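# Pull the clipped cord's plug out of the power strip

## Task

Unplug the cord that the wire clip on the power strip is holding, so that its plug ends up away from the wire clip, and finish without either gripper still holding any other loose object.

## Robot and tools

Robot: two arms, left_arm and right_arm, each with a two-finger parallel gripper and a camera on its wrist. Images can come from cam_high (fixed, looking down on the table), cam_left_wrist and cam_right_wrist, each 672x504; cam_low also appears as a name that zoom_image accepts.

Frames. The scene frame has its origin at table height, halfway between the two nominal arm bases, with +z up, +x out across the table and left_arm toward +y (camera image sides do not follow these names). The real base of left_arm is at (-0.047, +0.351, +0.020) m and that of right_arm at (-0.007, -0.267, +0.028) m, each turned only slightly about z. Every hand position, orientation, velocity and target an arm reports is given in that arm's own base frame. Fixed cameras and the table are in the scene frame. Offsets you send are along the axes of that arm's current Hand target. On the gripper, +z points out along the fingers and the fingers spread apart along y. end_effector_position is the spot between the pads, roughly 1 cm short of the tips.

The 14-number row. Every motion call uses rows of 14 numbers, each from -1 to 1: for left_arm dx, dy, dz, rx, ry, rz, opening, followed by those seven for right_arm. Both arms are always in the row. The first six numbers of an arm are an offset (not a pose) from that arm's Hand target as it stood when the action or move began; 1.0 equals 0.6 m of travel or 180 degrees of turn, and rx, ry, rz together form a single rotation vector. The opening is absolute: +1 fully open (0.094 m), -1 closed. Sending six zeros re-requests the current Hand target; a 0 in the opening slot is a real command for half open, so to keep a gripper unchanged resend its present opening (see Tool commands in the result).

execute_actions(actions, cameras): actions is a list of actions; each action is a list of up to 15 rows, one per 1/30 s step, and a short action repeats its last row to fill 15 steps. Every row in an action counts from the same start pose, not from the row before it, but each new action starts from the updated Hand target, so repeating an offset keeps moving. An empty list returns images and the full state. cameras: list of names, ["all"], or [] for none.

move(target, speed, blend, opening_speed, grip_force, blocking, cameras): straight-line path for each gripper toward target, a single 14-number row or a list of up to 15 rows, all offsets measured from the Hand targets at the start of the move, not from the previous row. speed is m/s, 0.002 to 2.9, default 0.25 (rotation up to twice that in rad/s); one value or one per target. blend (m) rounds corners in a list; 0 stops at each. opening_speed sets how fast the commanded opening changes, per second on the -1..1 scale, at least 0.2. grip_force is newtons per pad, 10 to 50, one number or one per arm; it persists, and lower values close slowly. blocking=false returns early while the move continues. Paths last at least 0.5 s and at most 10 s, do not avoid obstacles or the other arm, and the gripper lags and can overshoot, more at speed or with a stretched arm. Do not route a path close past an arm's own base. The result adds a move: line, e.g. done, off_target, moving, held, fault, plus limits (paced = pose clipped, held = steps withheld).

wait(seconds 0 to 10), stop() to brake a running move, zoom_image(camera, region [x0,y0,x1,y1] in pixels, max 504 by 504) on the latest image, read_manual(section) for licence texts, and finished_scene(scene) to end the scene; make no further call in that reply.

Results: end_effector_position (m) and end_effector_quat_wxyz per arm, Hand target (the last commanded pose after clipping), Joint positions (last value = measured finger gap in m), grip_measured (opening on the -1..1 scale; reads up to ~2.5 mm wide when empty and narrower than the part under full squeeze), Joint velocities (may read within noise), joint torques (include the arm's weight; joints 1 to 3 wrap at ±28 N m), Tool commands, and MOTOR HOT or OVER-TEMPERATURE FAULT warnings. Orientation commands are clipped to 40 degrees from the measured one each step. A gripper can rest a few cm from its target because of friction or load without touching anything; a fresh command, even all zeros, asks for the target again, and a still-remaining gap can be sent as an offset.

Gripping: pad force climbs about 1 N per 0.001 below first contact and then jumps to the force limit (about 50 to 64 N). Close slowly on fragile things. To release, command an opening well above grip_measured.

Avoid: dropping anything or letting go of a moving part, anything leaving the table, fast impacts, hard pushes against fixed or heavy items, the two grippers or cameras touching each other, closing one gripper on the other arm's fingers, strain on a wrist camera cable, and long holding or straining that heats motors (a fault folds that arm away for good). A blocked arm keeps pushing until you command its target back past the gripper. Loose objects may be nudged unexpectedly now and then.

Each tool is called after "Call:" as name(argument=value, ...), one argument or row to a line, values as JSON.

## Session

Call:
execute_actions(
  actions=[],
)

Call:
zoom_image(
  camera="cam_high",
  region=[320, 150, 630, 450],
)

Scene clock: 0.00 s.
left_arm: end_effector_position=(+0.4065, +0.0427, +0.1067) grip_measured=+1.000 end_effector_quat_wxyz=(+0.609, -0.069, +0.790, +0.024) | right_arm: end_effector_position=(+0.3973, -0.0021, +0.1168) grip_measured=+1.000 end_effector_quat_wxyz=(+0.617, +0.031, +0.785, -0.043)
Joint positions: left_arm=[0.083 1.603 0.371 0.97 -0.042 -0.058 0.094] | right_arm=[0.072 1.536 0.335 0.96 0.177 0.013 0.094]
Joint velocities: within noise
Joint torques (N m): no reading
Heat: left arm: 45 °C; right arm: 37 °C.
Hand target: left_arm +0.4071, +0.0427, +0.1077; +0.609, -0.069, +0.790, +0.024 | right_arm +0.3990, -0.0022, +0.1214; +0.622, +0.032, +0.781, -0.043
Tool commands: left_gripper/opening=+1.0 right_gripper/opening=+1.0

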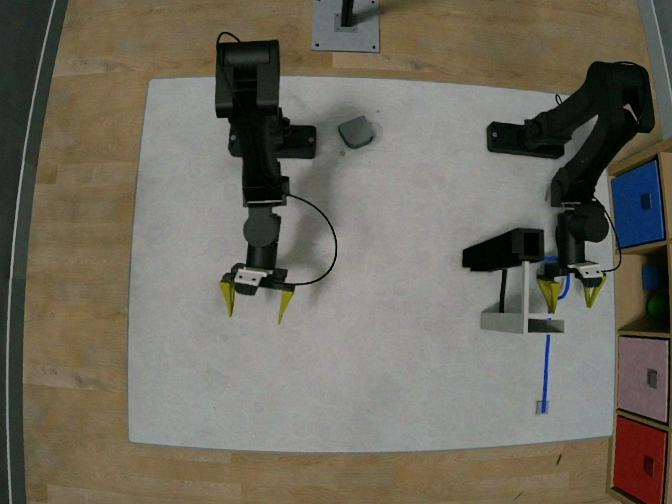

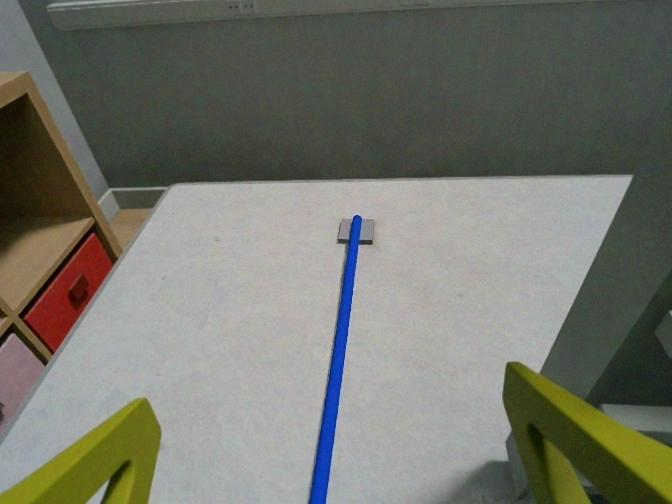

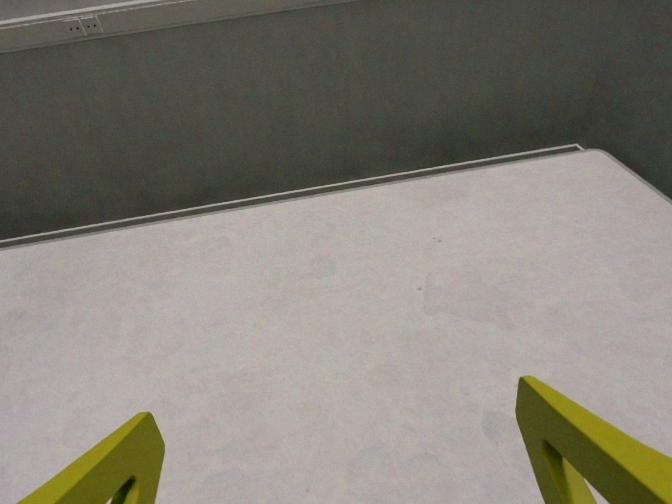

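Scaled by 1.626 from the camera's 672x504 image, which has a finer 960x720 frame.

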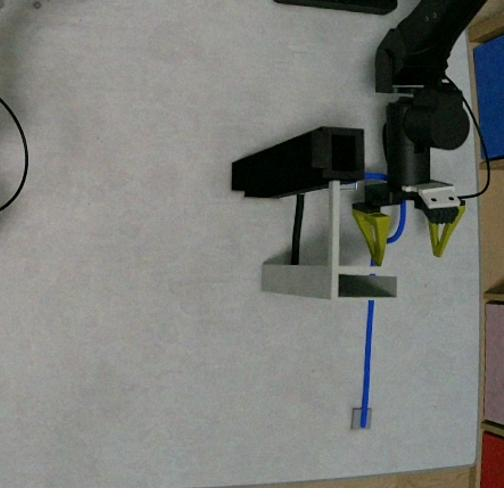

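Call:
move(
  target=[-0.233,0.16,-0.398,0.282,0.043,0.108,1,0,0,0,0,0,0,1],
  speed=0.35,
  cameras=["cam_left_wrist","cam_high"],
)

Call:
zoom_image(
  camera="cam_left_wrist",
  region=[150, 100, 500, 450],
)

Scene clock: 9.40 s.
left_arm: end_effector_position=(+0.2028, +0.1225, +0.2955) grip_measured=+1.000 end_effector_quat_wxyz=(+0.706, +0.110, +0.699, -0.005) | right_arm: end_effector_position=(+0.3973, -0.0021, +0.1168) grip_measured=+1.000 end_effector_quat_wxyz=(+0.617, +0.031, +0.785, -0.043)
Joint positions: left_arm=[1.402 0.819 0.645 -0.299 1.565 0.622 0.094] | right_arm=[0.072 1.536 0.335 0.96 0.177 0.013 0.094]
Joint torques (N m): left_arm=[0.77 -1.28 9.16 0.69 0.44 -0.11] | right_arm=[0.05 -3.62 5.33 1.56 0.07 0]
Heat: left arm: 46 °C; right arm: 38 °C.
Hand target: left_arm +0.1998, +0.1196, +0.2999; +0.526, +0.315, +0.762, -0.210 | right_arm +0.3990, -0.0022, +0.1214; +0.622, +0.032, +0.781, -0.043
Off the commanded pose: left_arm 0.006 m, 42 deg; orientation clipped | right_arm 0.005 m, 1 deg.
joint sent to its limit (left arm) — joint 5 (wrist yaw), upper limit. The joint targets are off in orientation, not in position.
move: off_target (left_arm); limits=paced
Images, in order (width x height): cam_high 672x504, cam_left_wrist 672x504.

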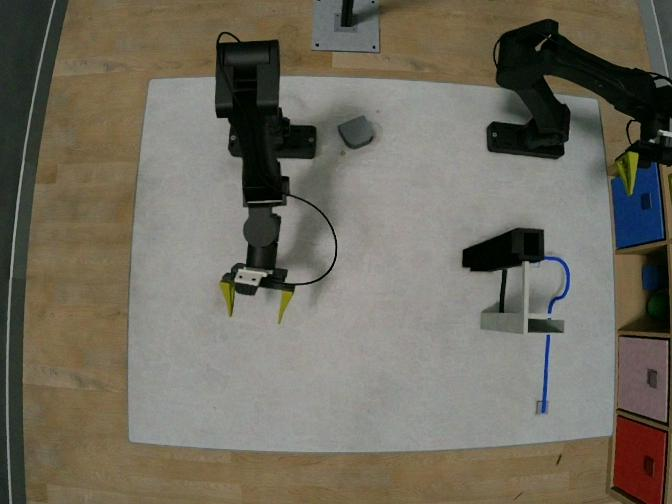

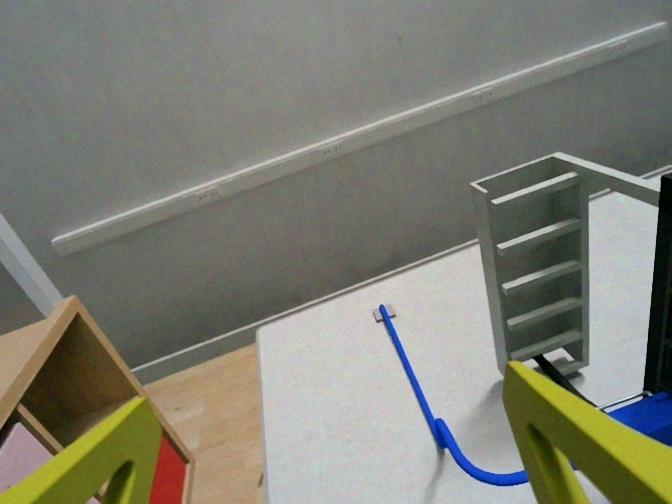

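Scaled by 1.440 from the camera's 672x504 image, which has a finer 960x720 frame.

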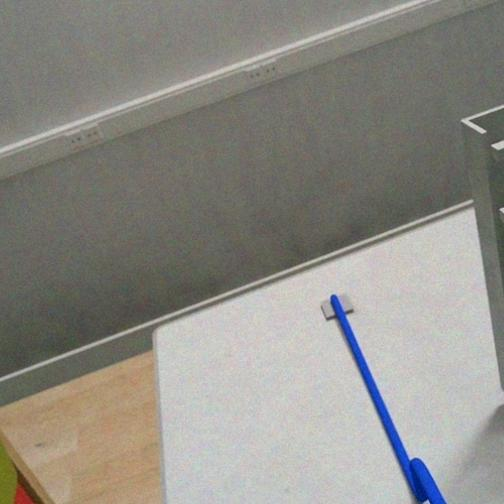

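Call:
move(
  target=[0.135,0.072,0.209,-0.248,-0.108,-0.597,1,0,0,0,0,0,0,1],
  speed=0.4,
  cameras=["cam_left_wrist","cam_high"],
)

Scene clock: 29.17 s.
left_arm: end_effector_position=(+0.2910, +0.0895, +0.1703) grip_measured=+1.000 end_effector_quat_wxyz=(-0.314, +0.634, -0.633, +0.316) | right_arm: end_effector_position=(+0.3973, -0.0021, +0.1168) grip_measured=+1.000 end_effector_quat_wxyz=(+0.617, +0.031, +0.785, -0.043)
Joint positions: left_arm=[0.543 0.957 0.683 -0.451 0.426 -1.224 0.094] | right_arm=[0.072 1.536 0.335 0.96 0.177 0.013 0.094]
Joint torques (N m): left_arm=[-0.65 -1.59 11.69 1.1 0.07 0.01] | right_arm=[0.05 -3.62 5.33 1.56 0.08 -0.01]
Heat: left arm: 47 °C; right arm: 38 °C.
Hand target: left_arm +0.2938, +0.0897, +0.1798; -0.317, +0.632, -0.633, +0.316 | right_arm +0.3990, -0.0022, +0.1214; +0.622, +0.032, +0.781, -0.043
Off the commanded pose: left_arm 0.010 m, 0 deg | right_arm 0.005 m, 1 deg.
move: done
Images, in order (width x height): cam_high 672x504, cam_left_wrist 672x504.

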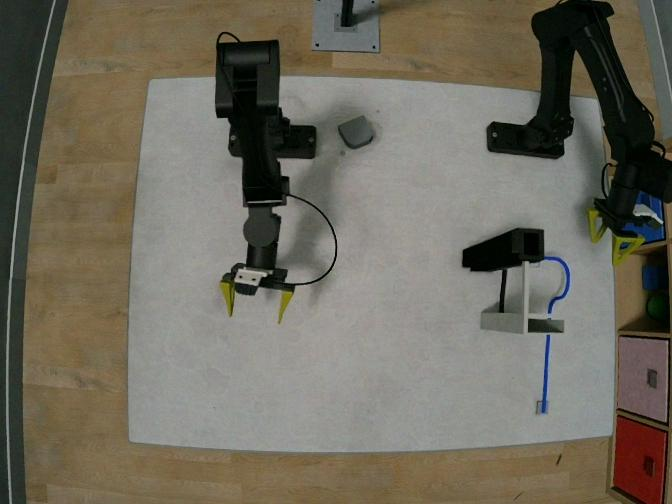

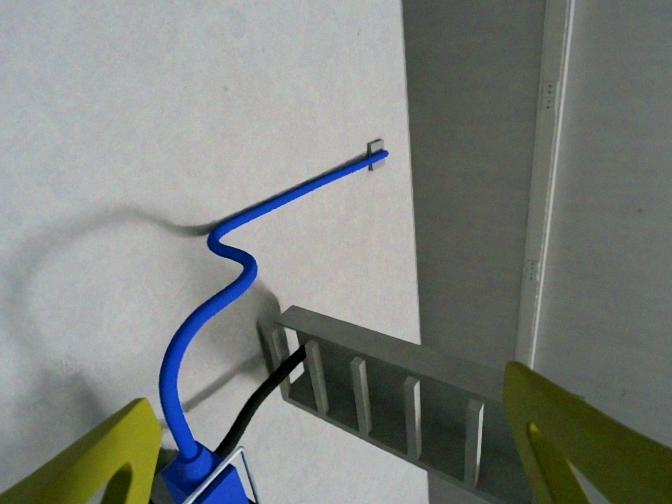

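Call:
move(
  target=[0.05,0.003,-0.06,0,0.089,0.067,1,0,0,0,0,0,0,1],
  speed=0.4,
  cameras=["cam_left_wrist"],
)

Call:
zoom_image(
  camera="cam_left_wrist",
  region=[140, 200, 440, 500],
)

Scene clock: 32.97 s.
left_arm: end_effector_position=(+0.2622, +0.0580, +0.1900) grip_measured=+1.000 end_effector_quat_wxyz=(+0.251, -0.519, +0.732, -0.363) | right_arm: end_effector_position=(+0.3973, -0.0021, +0.1168) grip_measured=+1.000 end_effector_quat_wxyz=(+0.617, +0.031, +0.785, -0.043)
Joint positions: left_arm=[0.69 0.997 0.831 -0.823 0.751 -0.779 0.094] | right_arm=[0.072 1.536 0.335 0.96 0.177 0.013 0.094]
Joint torques (N m): left_arm=[0.8 -1.36 11.12 0.74 0.51 0.14] | right_arm=[0.06 -3.62 5.31 1.57 0.08 0]
Heat: left arm: 47 °C; right arm: 38 °C.
Hand target: left_arm +0.2639, +0.0597, +0.1999; +0.257, -0.512, +0.733, -0.366 | right_arm +0.3990, -0.0022, +0.1214; +0.622, +0.032, +0.781, -0.043
Off the commanded pose: left_arm 0.010 m, 1 deg | right_arm 0.005 m, 1 deg.
move: done
Images, in order (width x height): cam_left_wrist 672x504.

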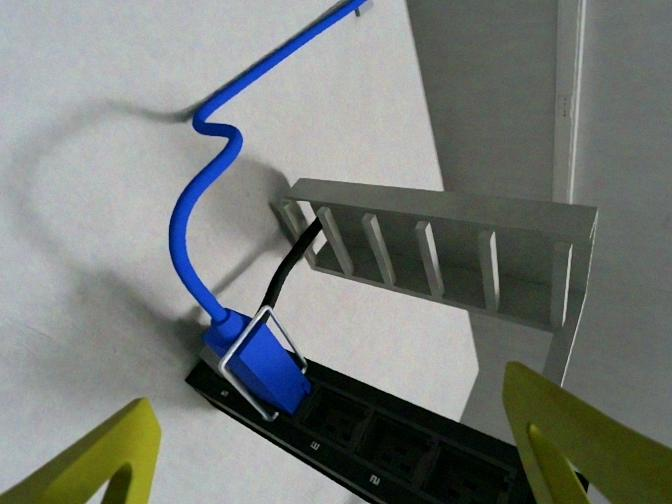

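Scaled by 1.680 from the camera's 672x504 image, which has a finer 960x720 frame.

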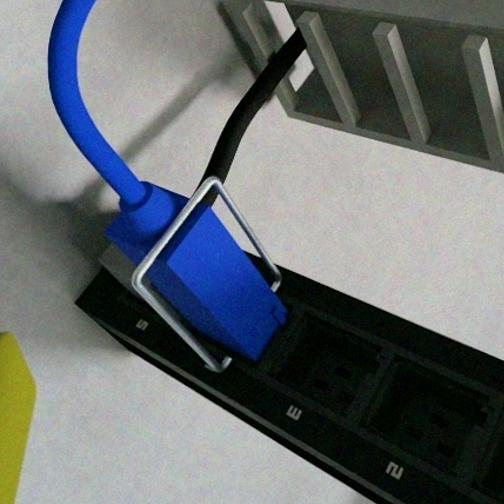

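Call:
move(
  target=[0.156,0.137,0.136,0.001,-0.088,-0.068,-1,0,0,0,0,0,0,1],
  speed=0.3,
  cameras=["cam_left_wrist","cam_high"],
)

Call:
zoom_image(
  camera="cam_left_wrist",
  region=[150, 150, 500, 500],
)

Scene clock: 41.43 s.
left_arm: end_effector_position=(+0.2482, -0.0344, +0.0889) grip_measured=-0.985 end_effector_quat_wxyz=(-0.315, +0.631, -0.631, +0.324) | right_arm: end_effector_position=(+0.3973, -0.0021, +0.1168) grip_measured=+1.000 end_effector_quat_wxyz=(+0.617, +0.031, +0.785, -0.043)
Joint positions: left_arm=[-0.313 0.596 0.244 -0.304 -0.239 -1.765 0.001] | right_arm=[0.072 1.536 0.335 0.96 0.177 0.013 0.094]
Joint torques (N m): left_arm=[-0.66 0.92 7.97 1.38 -0.21 -0.03] | right_arm=[0.05 -3.62 5.33 1.57 0.08 0]
Heat: left arm: 48 °C; right arm: 38 °C.
Hand target: left_arm +0.2468, -0.0336, +0.0849; -0.316, +0.632, -0.632, +0.318 | right_arm +0.3990, -0.0022, +0.1214; +0.622, +0.032, +0.781, -0.043
Off the commanded pose: left_arm 0.004 m, 1 deg | right_arm 0.005 m, 1 deg.
move: done
Images, in order (width x height): cam_high 672x504, cam_left_wrist 672x504.

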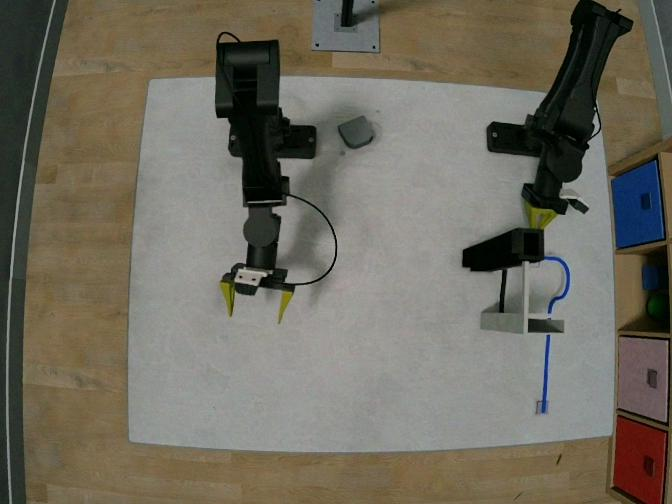

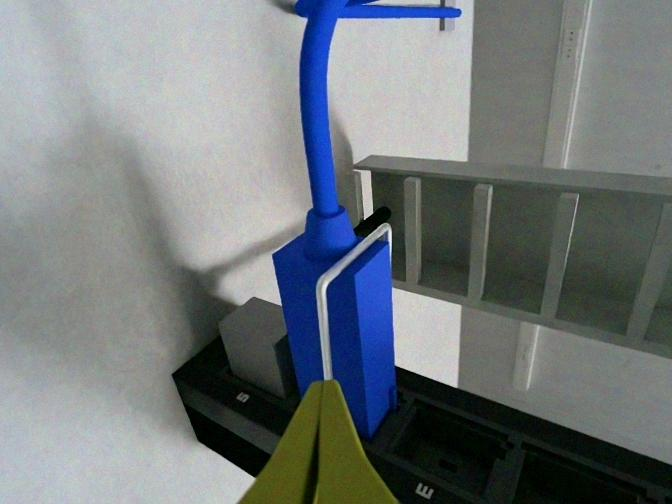

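Scaled by 1.440 from the camera's 672x504 image, which has a finer 960x720 frame.

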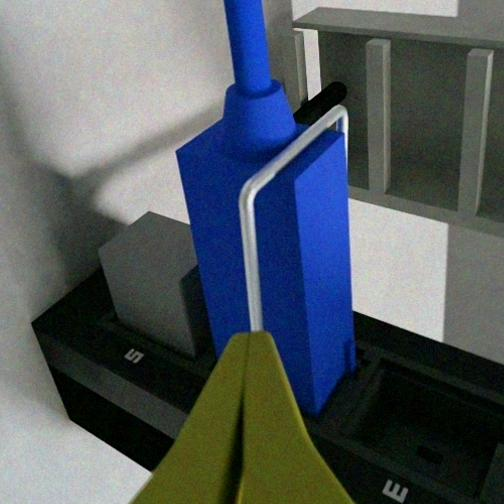

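Call:
move(
  target=[-0.006,-0.002,0.032,0,0,0,-0.68,0,0,0,0,0,0,1],
  speed=0.1,
  cameras=["cam_left_wrist"],
)

Call:
zoom_image(
  camera="cam_left_wrist",
  region=[200, 200, 480, 480],
)

Scene clock: 50.07 s.
left_arm: end_effector_position=(+0.2666, -0.0330, +0.0839) grip_measured=-0.682 end_effector_quat_wxyz=(-0.318, +0.632, -0.626, +0.329) | right_arm: end_effector_position=(+0.3973, -0.0021, +0.1168) grip_measured=+1.000 end_effector_quat_wxyz=(+0.617, +0.031, +0.785, -0.043)
Joint positions: left_arm=[-0.261 0.731 0.233 -0.137 -0.201 -1.74 0.015] | right_arm=[0.072 1.536 0.335 0.96 0.177 0.013 0.094]
Joint torques (N m): left_arm=[0.79 0.1 6.87 1.41 -0.09 0.12] | right_arm=[0.05 -3.62 5.33 1.57 0.08 0]
Heat: left arm: 48 °C; right arm: 38 °C.
Hand target: left_arm +0.2629, -0.0300, +0.0744; -0.316, +0.632, -0.632, +0.318 | right_arm +0.3990, -0.0022, +0.1214; +0.622, +0.032, +0.781, -0.043
Off the commanded pose: left_arm 0.011 m, 1 deg | right_arm 0.005 m, 1 deg.
move: off_target (left_arm)
Images, in order (width x height): cam_left_wrist 672x504.

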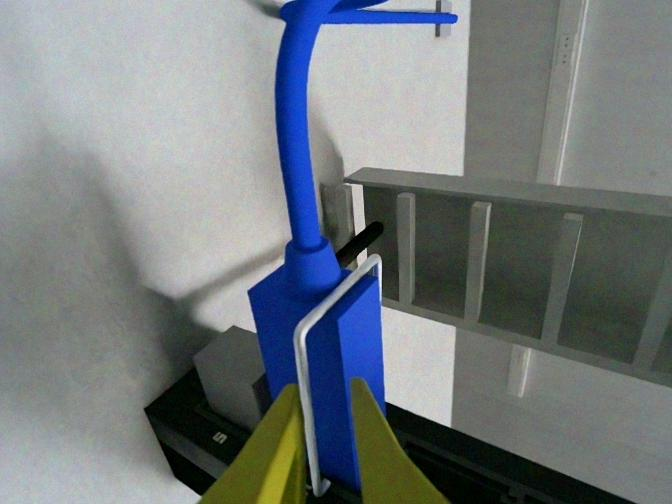

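Scaled by 1.800 from the camera's 672x504 image, which has a finer 960x720 frame.

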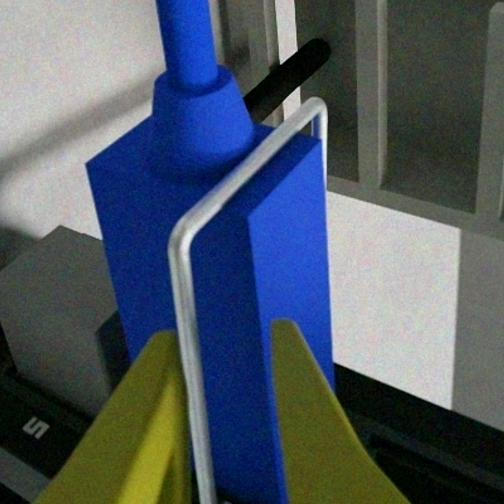

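Call:
move(
  target=[0,0.0027,0.0187,0,0,0,-0.68,0,0,0,0,0,0,1],
  speed=0.08,
  cameras=["cam_left_wrist"],
)

Call:
zoom_image(
  camera="cam_left_wrist",
  region=[200, 230, 450, 480],
)

Scene clock: 60.30 s.
left_arm: end_effector_position=(+0.2752, -0.0332, +0.0760) grip_measured=-0.682 end_effector_quat_wxyz=(-0.318, +0.632, -0.626, +0.330) | right_arm: end_effector_position=(+0.3973, -0.0021, +0.1168) grip_measured=+1.000 end_effector_quat_wxyz=(+0.617, +0.031, +0.785, -0.043)
Joint positions: left_arm=[-0.246 0.817 0.217 -0.033 -0.189 -1.73 0.015] | right_arm=[0.072 1.536 0.335 0.96 0.177 0.013 0.094]
Joint torques (N m): left_arm=[0.84 -0.28 6.72 1.42 -0.08 0.15] | right_arm=[0.05 -3.62 5.33 1.57 0.08 -0.01]
Heat: left arm: 47 °C; right arm: 38 °C.
Hand target: left_arm +0.2710, -0.0300, +0.0665; -0.316, +0.632, -0.632, +0.318 | right_arm +0.3990, -0.0022, +0.1214; +0.622, +0.032, +0.781, -0.043
Off the commanded pose: left_arm 0.011 m, 1 deg | right_arm 0.005 m, 1 deg.
move: off_target (left_arm)
Images, in order (width x height): cam_left_wrist 672x504.

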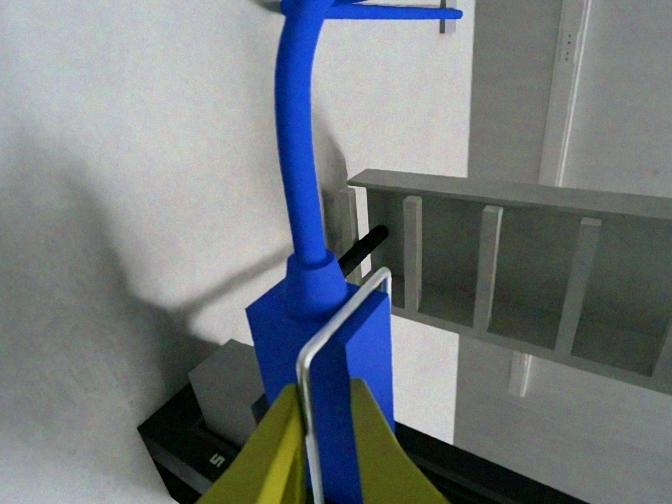

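Scaled by 2.016 from the camera's 672x504 image, which has a finer 960x720 frame.

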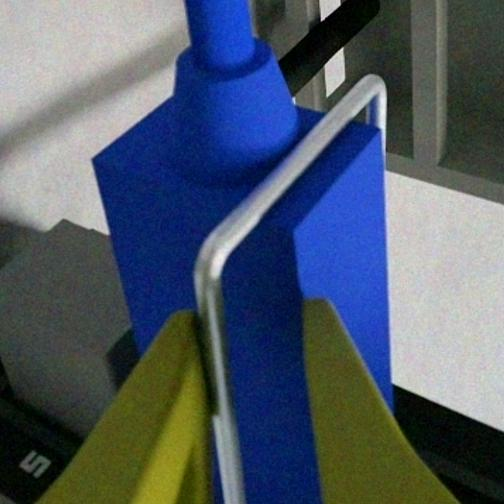

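Call:
move(
  target=[0,0.006,0,0,0,0,-1,0,0,0,0,0,0,1],
  opening_speed=0.5,
  speed=0.05,
  cameras=["cam_left_wrist"],
)

Call:
zoom_image(
  camera="cam_left_wrist",
  region=[200, 230, 450, 480],
)

Scene clock: 62.03 s.
left_arm: end_effector_position=(+0.2728, -0.0328, +0.0710) grip_measured=-0.946 end_effector_quat_wxyz=(-0.318, +0.628, -0.632, +0.325) | right_arm: end_effector_position=(+0.3973, -0.0021, +0.1168) grip_measured=+1.000 end_effector_quat_wxyz=(+0.617, +0.031, +0.785, -0.043)
Joint positions: left_arm=[-0.246 0.817 0.203 -0.026 -0.188 -1.716 0.003] | right_arm=[0.072 1.536 0.335 0.96 0.177 0.013 0.094]
Joint torques (N m): left_arm=[0.51 -0.79 6.71 1.43 -0.11 -0.04] | right_arm=[0.05 -3.63 5.33 1.57 0.07 0]
Heat: left arm: 47 °C; right arm: 38 °C.
Hand target: left_arm +0.2688, -0.0300, +0.0635; -0.316, +0.632, -0.632, +0.318 | right_arm +0.3990, -0.0022, +0.1214; +0.622, +0.032, +0.781, -0.043
Off the commanded pose: left_arm 0.009 m, 1 deg | right_arm 0.005 m, 1 deg.
move: done
Images, in order (width x height): cam_left_wrist 672x504.

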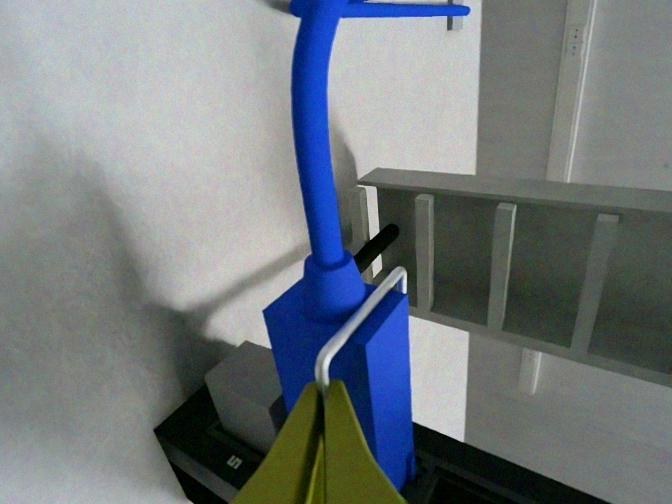

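Scaled by 2.016 from the camera's 672x504 image, which has a finer 960x720 frame.

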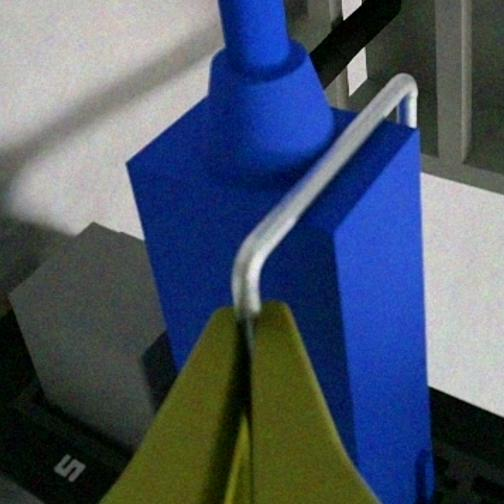

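Call:
move(
  target=[
    [0.0132,-0.0387,-0.025,0,-0.074,0.1,-1,0,0,0,0,0,0,1],
    [0.0392,-0.0612,-0.0416,0,-0.148,0.2,-1,0,0,0,0,0,0,1],
  ],
  speed=0.08,
  blend=[0.01,0],
  cameras=["cam_left_wrist"],
)

Call:
zoom_image(
  camera="cam_left_wrist",
  region=[150, 150, 500, 500],
)

Scene clock: 69.40 s.
left_arm: end_effector_position=(+0.2731, -0.0487, +0.1081) grip_measured=-0.948 end_effector_quat_wxyz=(+0.537, -0.474, +0.695, -0.064) | right_arm: end_effector_position=(+0.3973, -0.0021, +0.1168) grip_measured=+1.000 end_effector_quat_wxyz=(+0.617, +0.031, +0.785, -0.043)
Joint positions: left_arm=[-0.779 1.174 0.435 -0.242 -1.048 -1.63 0.002] | right_arm=[0.072 1.536 0.335 0.96 0.177 0.013 0.094]
Joint torques (N m): left_arm=[-1.83 -2.11 9.25 0.36 -0.5 -0.07] | right_arm=[0.05 -3.63 5.33 1.57 0.08 -0.01]
Heat: left arm: 48 °C; right arm: 37 °C.
Hand target: left_arm +0.2708, -0.0533, +0.1080; +0.533, -0.464, +0.706, -0.054 | right_arm +0.3990, -0.0022, +0.1214; +0.622, +0.032, +0.781, -0.043
Off the commanded pose: left_arm 0.005 m, 2 deg | right_arm 0.005 m, 1 deg.
move: done
Images, in order (width x height): cam_left_wrist 672x504.

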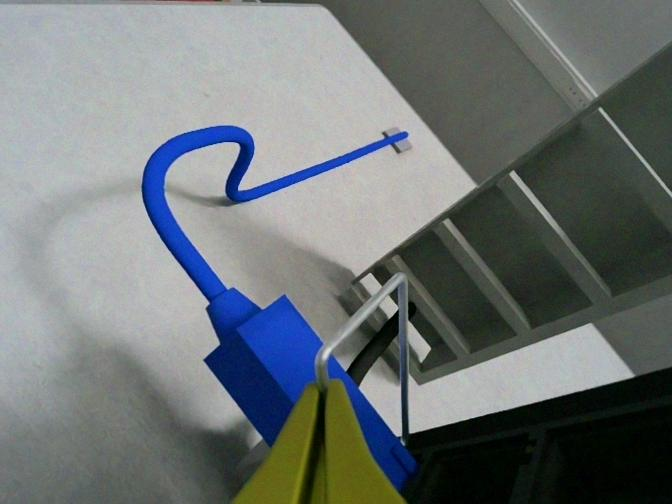

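Scaled by 1.440 from the camera's 672x504 image, which has a finer 960x720 frame.

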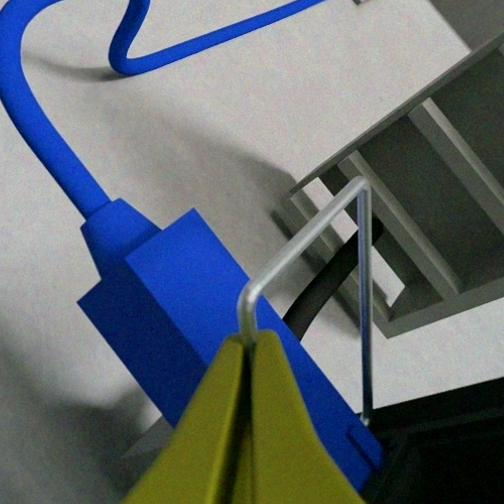

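Call:
move(
  target=[
    [-0.0035,-0.007,0.0155,0,0,0,-0.5,0,0,0,0,0,0,1],
    [0.0145,-0.066,-0.022,0,0,0,-0.5,0,0,0,0,0,0,1],
  ],
  speed=0.08,
  cameras=["cam_left_wrist"],
)

Call:
zoom_image(
  camera="cam_left_wrist",
  region=[150, 150, 500, 500],
)

Scene clock: 77.47 s.
left_arm: end_effector_position=(+0.2695, -0.0651, +0.1154) grip_measured=-0.502 end_effector_quat_wxyz=(+0.528, -0.449, +0.721, -0.007) | right_arm: end_effector_position=(+0.3973, -0.0021, +0.1168) grip_measured=+1.000 end_effector_quat_wxyz=(+0.617, +0.031, +0.785, -0.043)
Joint positions: left_arm=[-0.853 1.298 0.601 -0.537 -1.083 -1.763 0.023] | right_arm=[0.072 1.536 0.335 0.96 0.177 0.013 0.094]
Joint torques (N m): left_arm=[-1.76 -3.12 12.26 1.07 -0.54 -0.13] | right_arm=[0.05 -3.62 5.33 1.56 0.08 0]
Heat: left arm: 48 °C; right arm: 37 °C.
Hand target: left_arm +0.2838, -0.0875, +0.1302; +0.533, -0.463, +0.706, -0.054 | right_arm +0.3990, -0.0022, +0.1214; +0.622, +0.032, +0.781, -0.043
Off the commanded pose: left_arm 0.030 m, 6 deg | right_arm 0.005 m, 1 deg.
move: off_target (left_arm)
Images, in order (width x height): cam_left_wrist 672x504.

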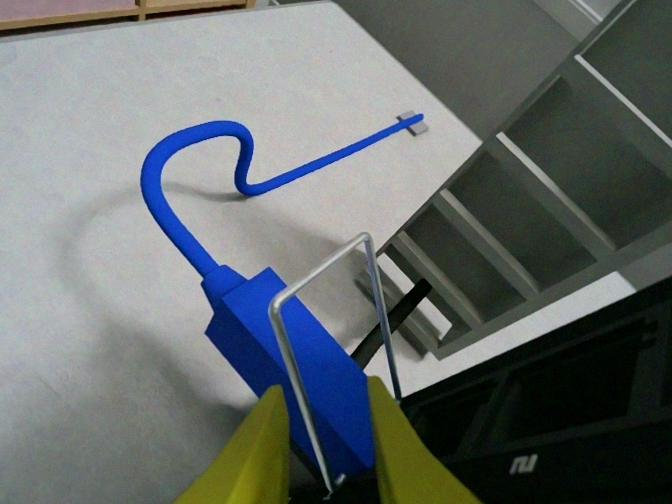

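Scaled by 1.440 from the camera's 672x504 image, which has a finer 960x720 frame.

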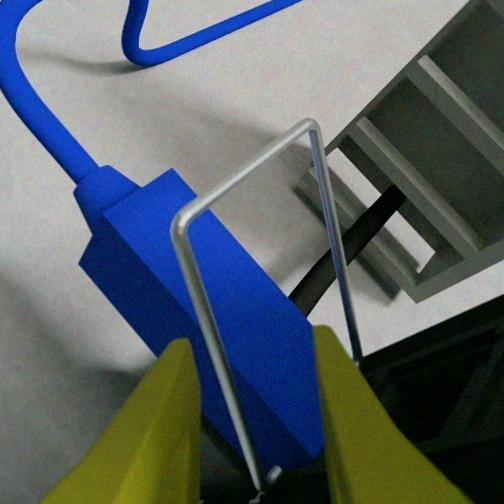

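Call:
move(
  target=[
    [-0.0147,0.066,-0.011,0,0,0,-0.5,0,0,0,0,0,0,1],
    [-0.0147,0.066,0.022,0,0,0,-0.5,0,0,0,0,0,0,1],
    [-0.0147,0.066,0.022,0,0,0,-1,0,0,0,0,0,0,1],
  ],
  speed=0.12,
  cameras=["cam_left_wrist"],
)

Call:
zoom_image(
  camera="cam_left_wrist",
  region=[150, 150, 500, 500],
)

Scene clock: 83.83 s.
left_arm: end_effector_position=(+0.2711, -0.0570, +0.1068) grip_measured=-0.957 end_effector_quat_wxyz=(+0.527, -0.461, +0.712, -0.054) | right_arm: end_effector_position=(+0.3973, -0.0021, +0.1168) grip_measured=+1.000 end_effector_quat_wxyz=(+0.617, +0.031, +0.785, -0.043)
Joint positions: left_arm=[-0.807 1.198 0.471 -0.312 -1.037 -1.648 0.002] | right_arm=[0.072 1.536 0.335 0.96 0.177 0.013 0.094]
Joint torques (N m): left_arm=[0.57 -4.26 6.43 0.95 -0.64 0.07] | right_arm=[0.05 -3.63 5.34 1.56 0.07 0]
Heat: left arm: 48 °C; right arm: 37 °C.
Hand target: left_arm +0.2708, -0.0533, +0.1081; +0.533, -0.463, +0.706, -0.054 | right_arm +0.3990, -0.0022, +0.1214; +0.622, +0.032, +0.781, -0.043
Off the commanded pose: left_arm 0.004 m, 1 deg | right_arm 0.005 m, 1 deg.
move: done
Images, in order (width x height): cam_left_wrist 672x504.

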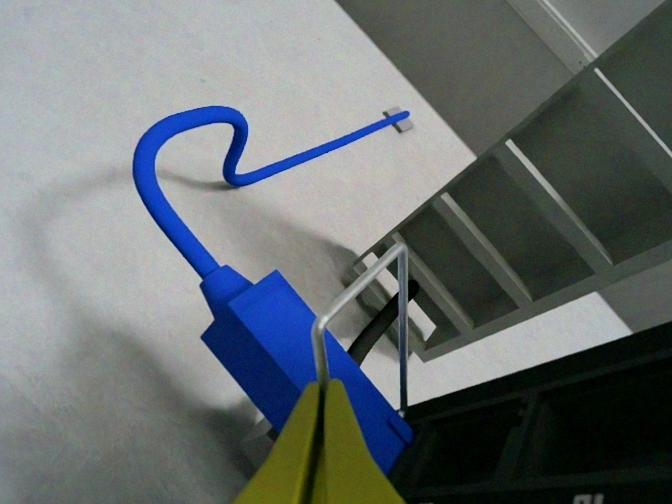

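Scaled by 1.440 from the camera's 672x504 image, which has a finer 960x720 frame.

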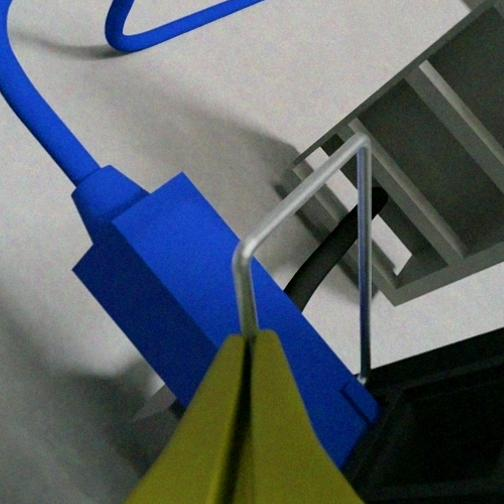

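Call:
move(
  target=[0.012,-0.035,-0.026,0,-0.073,0.098,-1,0,0,0,0,0,0,1],
  speed=0.08,
  cameras=["cam_left_wrist"],
)

Scene clock: 90.13 s.
left_arm: end_effector_position=(+0.2710, -0.0714, +0.1168) grip_measured=-0.957 end_effector_quat_wxyz=(+0.605, -0.361, +0.705, +0.078) | right_arm: end_effector_position=(+0.3973, -0.0021, +0.1168) grip_measured=+1.000 end_effector_quat_wxyz=(+0.617, +0.031, +0.785, -0.043)
Joint positions: left_arm=[-0.933 1.493 0.619 -0.559 -1.309 -1.774 0.002] | right_arm=[0.072 1.536 0.335 0.96 0.177 0.013 0.094]
Joint torques (N m): left_arm=[-1.58 -4.14 8.31 -0.05 -0.87 -0.18] | right_arm=[0.06 -3.63 5.34 1.56 0.07 0]
Heat: left arm: 48 °C; right arm: 37 °C.
Hand target: left_arm +0.2708, -0.0767, +0.1217; +0.612, -0.353, +0.703, +0.081 | right_arm +0.3990, -0.0022, +0.1214; +0.622, +0.032, +0.781, -0.043
Off the commanded pose: left_arm 0.007 m, 1 deg | right_arm 0.005 m, 1 deg.
move: done
Images, in order (width x height): cam_left_wrist 672x504.

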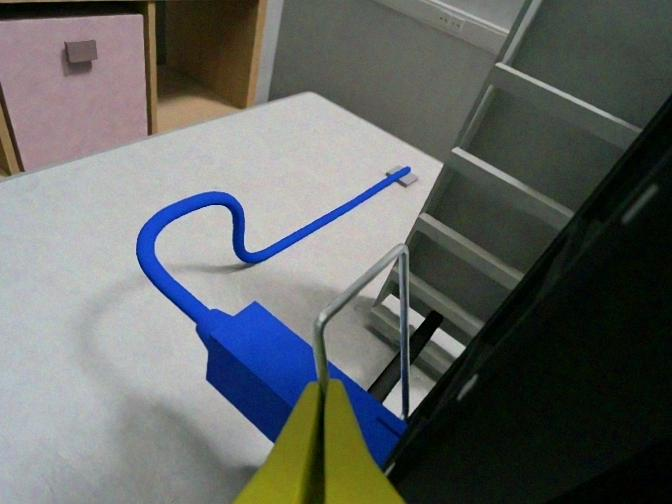

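Call:
move(
  target=[
    [0,0,0,0,0,0,-0.65,0,0,0,0,0,0,1],
    [0,0,-0.05,0,0,0,-0.65,0,0,0,0,0,0,1],
    [-0.205,0.1205,0.0143,-0.2363,0.4427,-0.2235,-0.65,0,0,0,0,0,0,1],
  ],
  speed=[0.1,0.15,0.4],
  blend=[0,0.01,0],
  cameras=["cam_left_wrist","cam_high"],
)

Call:
zoom_image(
  camera="cam_left_wrist",
  region=[150, 150, 500, 500],
)

Scene clock: 102.73 s.
left_arm: end_effector_position=(+0.2358, +0.0299, +0.2032) grip_measured=-0.652 end_effector_quat_wxyz=(+0.058, +0.708, -0.688, +0.149) | right_arm: end_effector_position=(+0.3973, -0.0021, +0.1168) grip_measured=+1.000 end_effector_quat_wxyz=(+0.617, +0.031, +0.785, -0.043)
Joint positions: left_arm=[0.363 1.427 1.446 -1.568 0.32 -1.241 0.016] | right_arm=[0.072 1.536 0.335 0.96 0.177 0.013 0.094]
Joint torques (N m): left_arm=[0.64 -5.34 8.72 -0.01 0.25 0.11] | right_arm=[0.05 -3.63 5.33 1.57 0.08 -0.01]
Heat: left arm: 48 °C; right arm: 37 °C.
Hand target: left_arm +0.2348, +0.0302, +0.2094; +0.123, +0.697, -0.696, +0.123 | right_arm +0.3990, -0.0022, +0.1214; +0.622, +0.032, +0.781, -0.043
Off the commanded pose: left_arm 0.006 m, 8 deg | right_arm 0.005 m, 1 deg.
joint sent to its limit (left arm) — joint 4 (wrist pitch), lower limit. The joint targets are off in orientation, not in position.
move: off_target (left_arm)
Images, in order (width x height): cam_high 672x504, cam_left_wrist 672x504.

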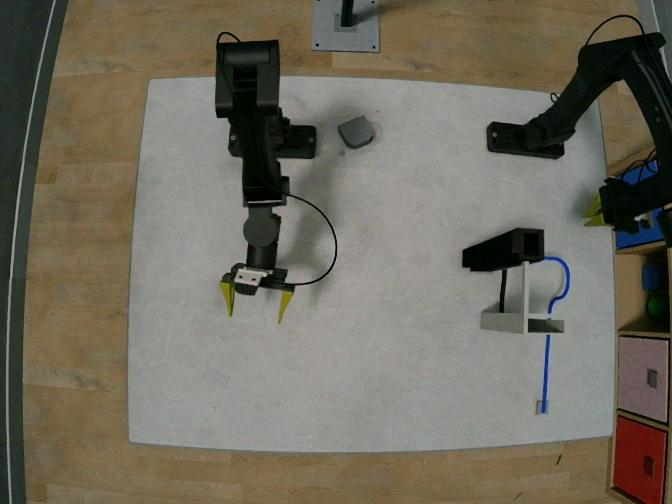

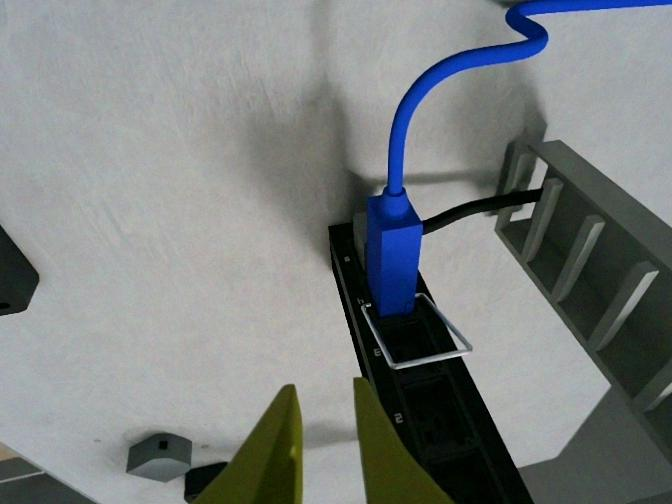

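Scaled by 1.440 from the camera's 672x504 image, which has a finer 960x720 frame.

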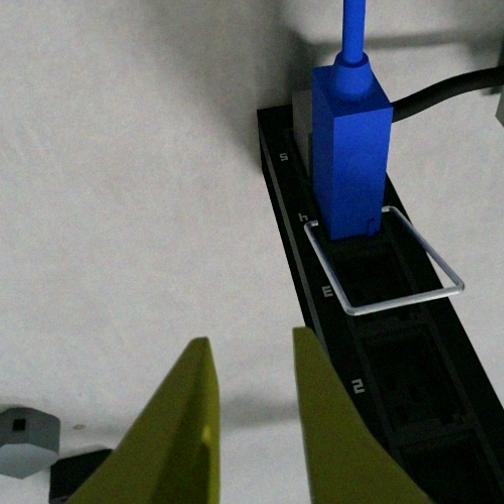

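Call:
move(
  target=[0.03,-0.104,0.117,0,0,0,0.15,0,0,0,0,0,0,1],
  speed=0.3,
  cameras=["cam_left_wrist"],
)

Call:
zoom_image(
  camera="cam_left_wrist",
  region=[150, 150, 500, 500],
)

Scene clock: 106.23 s.
left_arm: end_effector_position=(+0.2889, -0.0100, +0.1451) grip_measured=+0.148 end_effector_quat_wxyz=(+0.132, +0.696, -0.696, +0.114) | right_arm: end_effector_position=(+0.3973, -0.0021, +0.1168) grip_measured=+1.000 end_effector_quat_wxyz=(+0.617, +0.031, +0.785, -0.043)
Joint positions: left_arm=[0.171 1.693 1.468 -1.434 0.339 -1.384 0.054] | right_arm=[0.072 1.536 0.335 0.96 0.177 0.013 0.094]
Joint torques (N m): left_arm=[-0.35 -7.62 9.52 0.03 0.27 -0.13] | right_arm=[0.05 -3.63 5.34 1.56 0.08 -0.01]
Heat: left arm: 48 °C; right arm: 37 °C.
Hand target: left_arm +0.2972, -0.0108, +0.1497; +0.123, +0.696, -0.696, +0.123 | right_arm +0.3990, -0.0022, +0.1214; +0.622, +0.032, +0.781, -0.043
Off the commanded pose: left_arm 0.009 m, 1 deg | right_arm 0.005 m, 1 deg.
move: done
Images, in order (width x height): cam_left_wrist 672x504.

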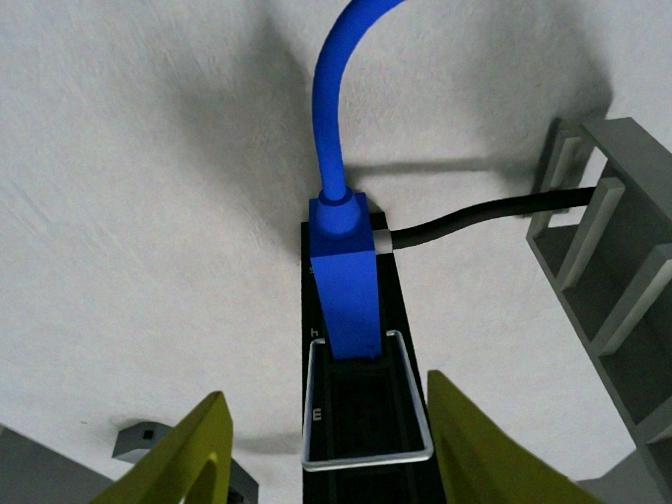

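Scaled by 1.440 from the camera's 672x504 image, which has a finer 960x720 frame.

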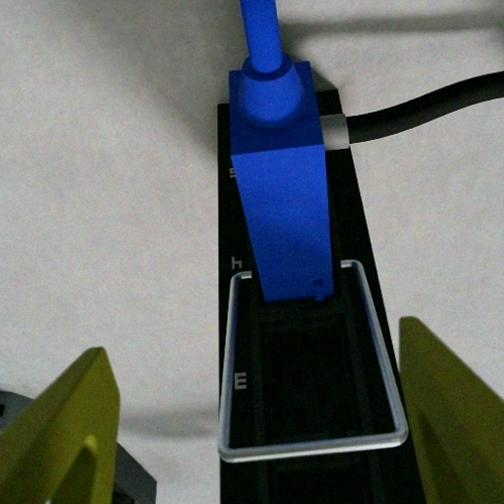

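Call:
move(
  target=[0,-0.0035,0.157,0,0,0,0.15,0,0,0,0,0,0,1],
  speed=0.15,
  cameras=["cam_left_wrist"],
)

Scene clock: 109.73 s.
left_arm: end_effector_position=(+0.3031, -0.0401, +0.0693) grip_measured=+0.148 end_effector_quat_wxyz=(+0.112, +0.694, -0.699, +0.130) | right_arm: end_effector_position=(+0.3973, -0.0021, +0.1168) grip_measured=+1.000 end_effector_quat_wxyz=(+0.617, +0.031, +0.785, -0.043)
Joint positions: left_arm=[0.066 1.713 1.189 -1.045 0.344 -1.499 0.054] | right_arm=[0.072 1.536 0.335 0.96 0.177 0.013 0.094]
Joint torques (N m): left_arm=[-0.5 -6.87 5.91 0.2 0.26 -0.09] | right_arm=[0.05 -3.63 5.33 1.57 0.08 -0.01]
Heat: left arm: 48 °C; right arm: 37 °C.
Hand target: left_arm +0.2992, -0.0430, +0.0611; +0.123, +0.696, -0.696, +0.123 | right_arm +0.3990, -0.0022, +0.1214; +0.622, +0.032, +0.781, -0.043
Off the commanded pose: left_arm 0.009 m, 2 deg | right_arm 0.005 m, 1 deg.
move: done
Images, in order (width x height): cam_left_wrist 672x504.

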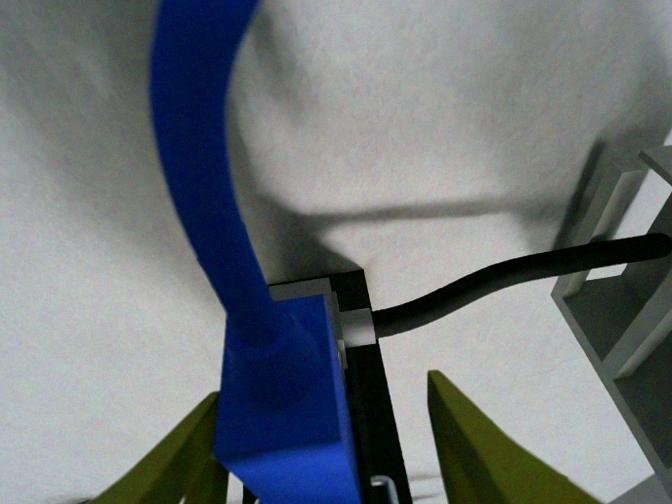

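Call:
move(
  target=[
    [-0.0025,0.0167,0.0168,0,0,0,0.15,0,0,0,0,0,0,1],
    [-0.0025,0.0167,0.0168,0,0,0,-0.8,0,0,0,0,0,0,1],
  ],
  speed=0.1,
  opening_speed=1.0,
  cameras=["cam_left_wrist"],
)

Scene clock: 112.53 s.
left_arm: end_effector_position=(+0.2949, -0.0419, +0.0532) grip_measured=-0.485 end_effector_quat_wxyz=(+0.118, +0.699, -0.694, +0.126) | right_arm: end_effector_position=(+0.3973, -0.0021, +0.1168) grip_measured=+1.000 end_effector_quat_wxyz=(+0.617, +0.031, +0.785, -0.043)
Joint positions: left_arm=[0.062 1.713 1.121 -0.988 0.346 -1.515 0.024] | right_arm=[0.072 1.536 0.335 0.96 0.177 0.013 0.094]
Joint torques (N m): left_arm=[-0.62 -8.9 5.53 0.09 0.25 0.02] | right_arm=[0.05 -3.63 5.33 1.57 0.08 0]
Heat: left arm: 47 °C; right arm: 37 °C.
Hand target: left_arm +0.2892, -0.0452, +0.0511; +0.123, +0.696, -0.696, +0.123 | right_arm +0.3990, -0.0022, +0.1214; +0.622, +0.032, +0.781, -0.043
Off the commanded pose: left_arm 0.007 m, 1 deg | right_arm 0.005 m, 1 deg.
move: done
Images, in order (width x height): cam_left_wrist 672x504.

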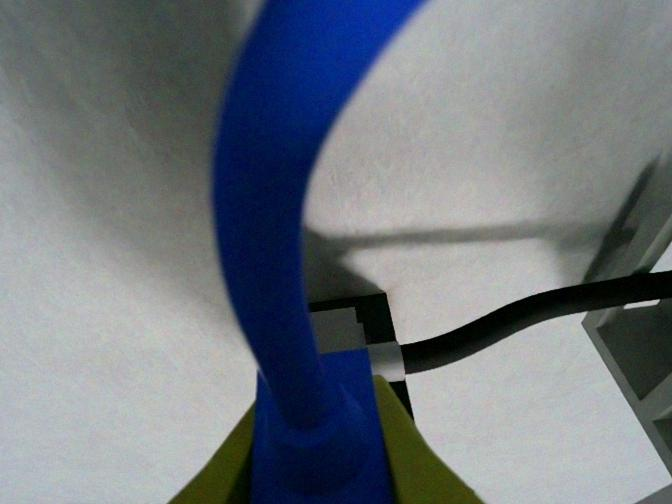

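Call:
move(
  target=[-0.178,-0.002,-0.071,0,0,0,-0.8,0,0,0,0,0,0,1],
  speed=0.15,
  cameras=["cam_left_wrist","cam_high"],
)

Scene clock: 115.73 s.
left_arm: end_effector_position=(+0.2904, +0.0693, +0.0543) grip_measured=-0.487 end_effector_quat_wxyz=(+0.115, +0.698, -0.694, +0.131) | right_arm: end_effector_position=(+0.3973, -0.0021, +0.1168) grip_measured=+1.000 end_effector_quat_wxyz=(+0.617, +0.031, +0.785, -0.043)
Joint positions: left_arm=[0.426 1.821 1.253 -1.131 0.327 -1.129 0.024] | right_arm=[0.072 1.536 0.335 0.96 0.177 0.013 0.094]
Joint torques (N m): left_arm=[-0.28 -7.61 9.07 -0.38 0.08 0.03] | right_arm=[0.05 -3.62 5.33 1.57 0.08 -0.01]
Heat: left arm: 47 °C; right arm: 37 °C.
Hand target: left_arm +0.2904, +0.0698, +0.0545; +0.123, +0.696, -0.696, +0.123 | right_arm +0.3990, -0.0022, +0.1214; +0.622, +0.032, +0.781, -0.043
Off the commanded pose: left_arm 0.001 m, 1 deg | right_arm 0.005 m, 1 deg.
move: done
Images, in order (width x height): cam_high 672x504, cam_left_wrist 672x504.

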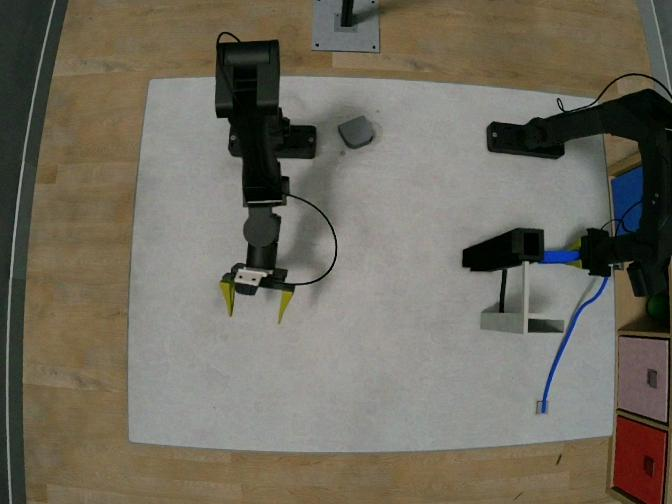

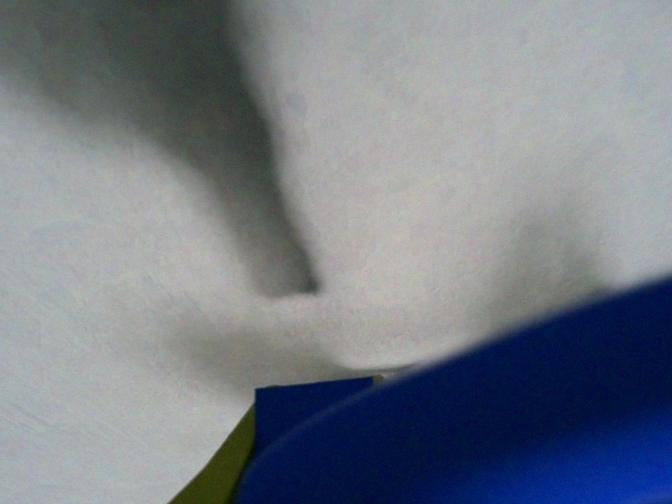

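Call:
move(
  target=[-0.0257,0,0.0705,0,0,0,-0.8,0,0,0,0,0,0,1],
  speed=0.12,
  cameras=["cam_left_wrist"],
)

Scene clock: 119.47 s.
left_arm: end_effector_position=(+0.2944, +0.0718, +0.0168) grip_measured=-0.487 end_effector_quat_wxyz=(+0.114, +0.698, -0.695, +0.129) | right_arm: end_effector_position=(+0.3973, -0.0021, +0.1168) grip_measured=+1.000 end_effector_quat_wxyz=(+0.617, +0.031, +0.785, -0.043)
Joint positions: left_arm=[0.426 1.891 1.186 -0.993 0.323 -1.128 0.024] | right_arm=[0.072 1.536 0.335 0.96 0.177 0.013 0.094]
Joint torques (N m): left_arm=[-0.27 -8.27 5.59 -0.09 0.14 0.05] | right_arm=[0.05 -3.63 5.33 1.57 0.08 0]
Heat: left arm: 47 °C; right arm: 37 °C.
Hand target: left_arm +0.2904, +0.0698, +0.0096; +0.123, +0.696, -0.696, +0.123 | right_arm +0.3990, -0.0022, +0.1214; +0.622, +0.032, +0.781, -0.043
Off the commanded pose: left_arm 0.009 m, 1 deg | right_arm 0.005 m, 1 deg.
move: done
Images, in order (width x height): cam_left_wrist 672x504.

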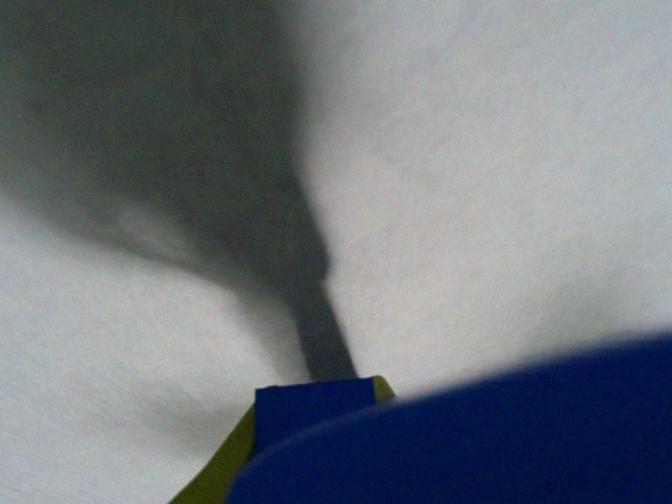

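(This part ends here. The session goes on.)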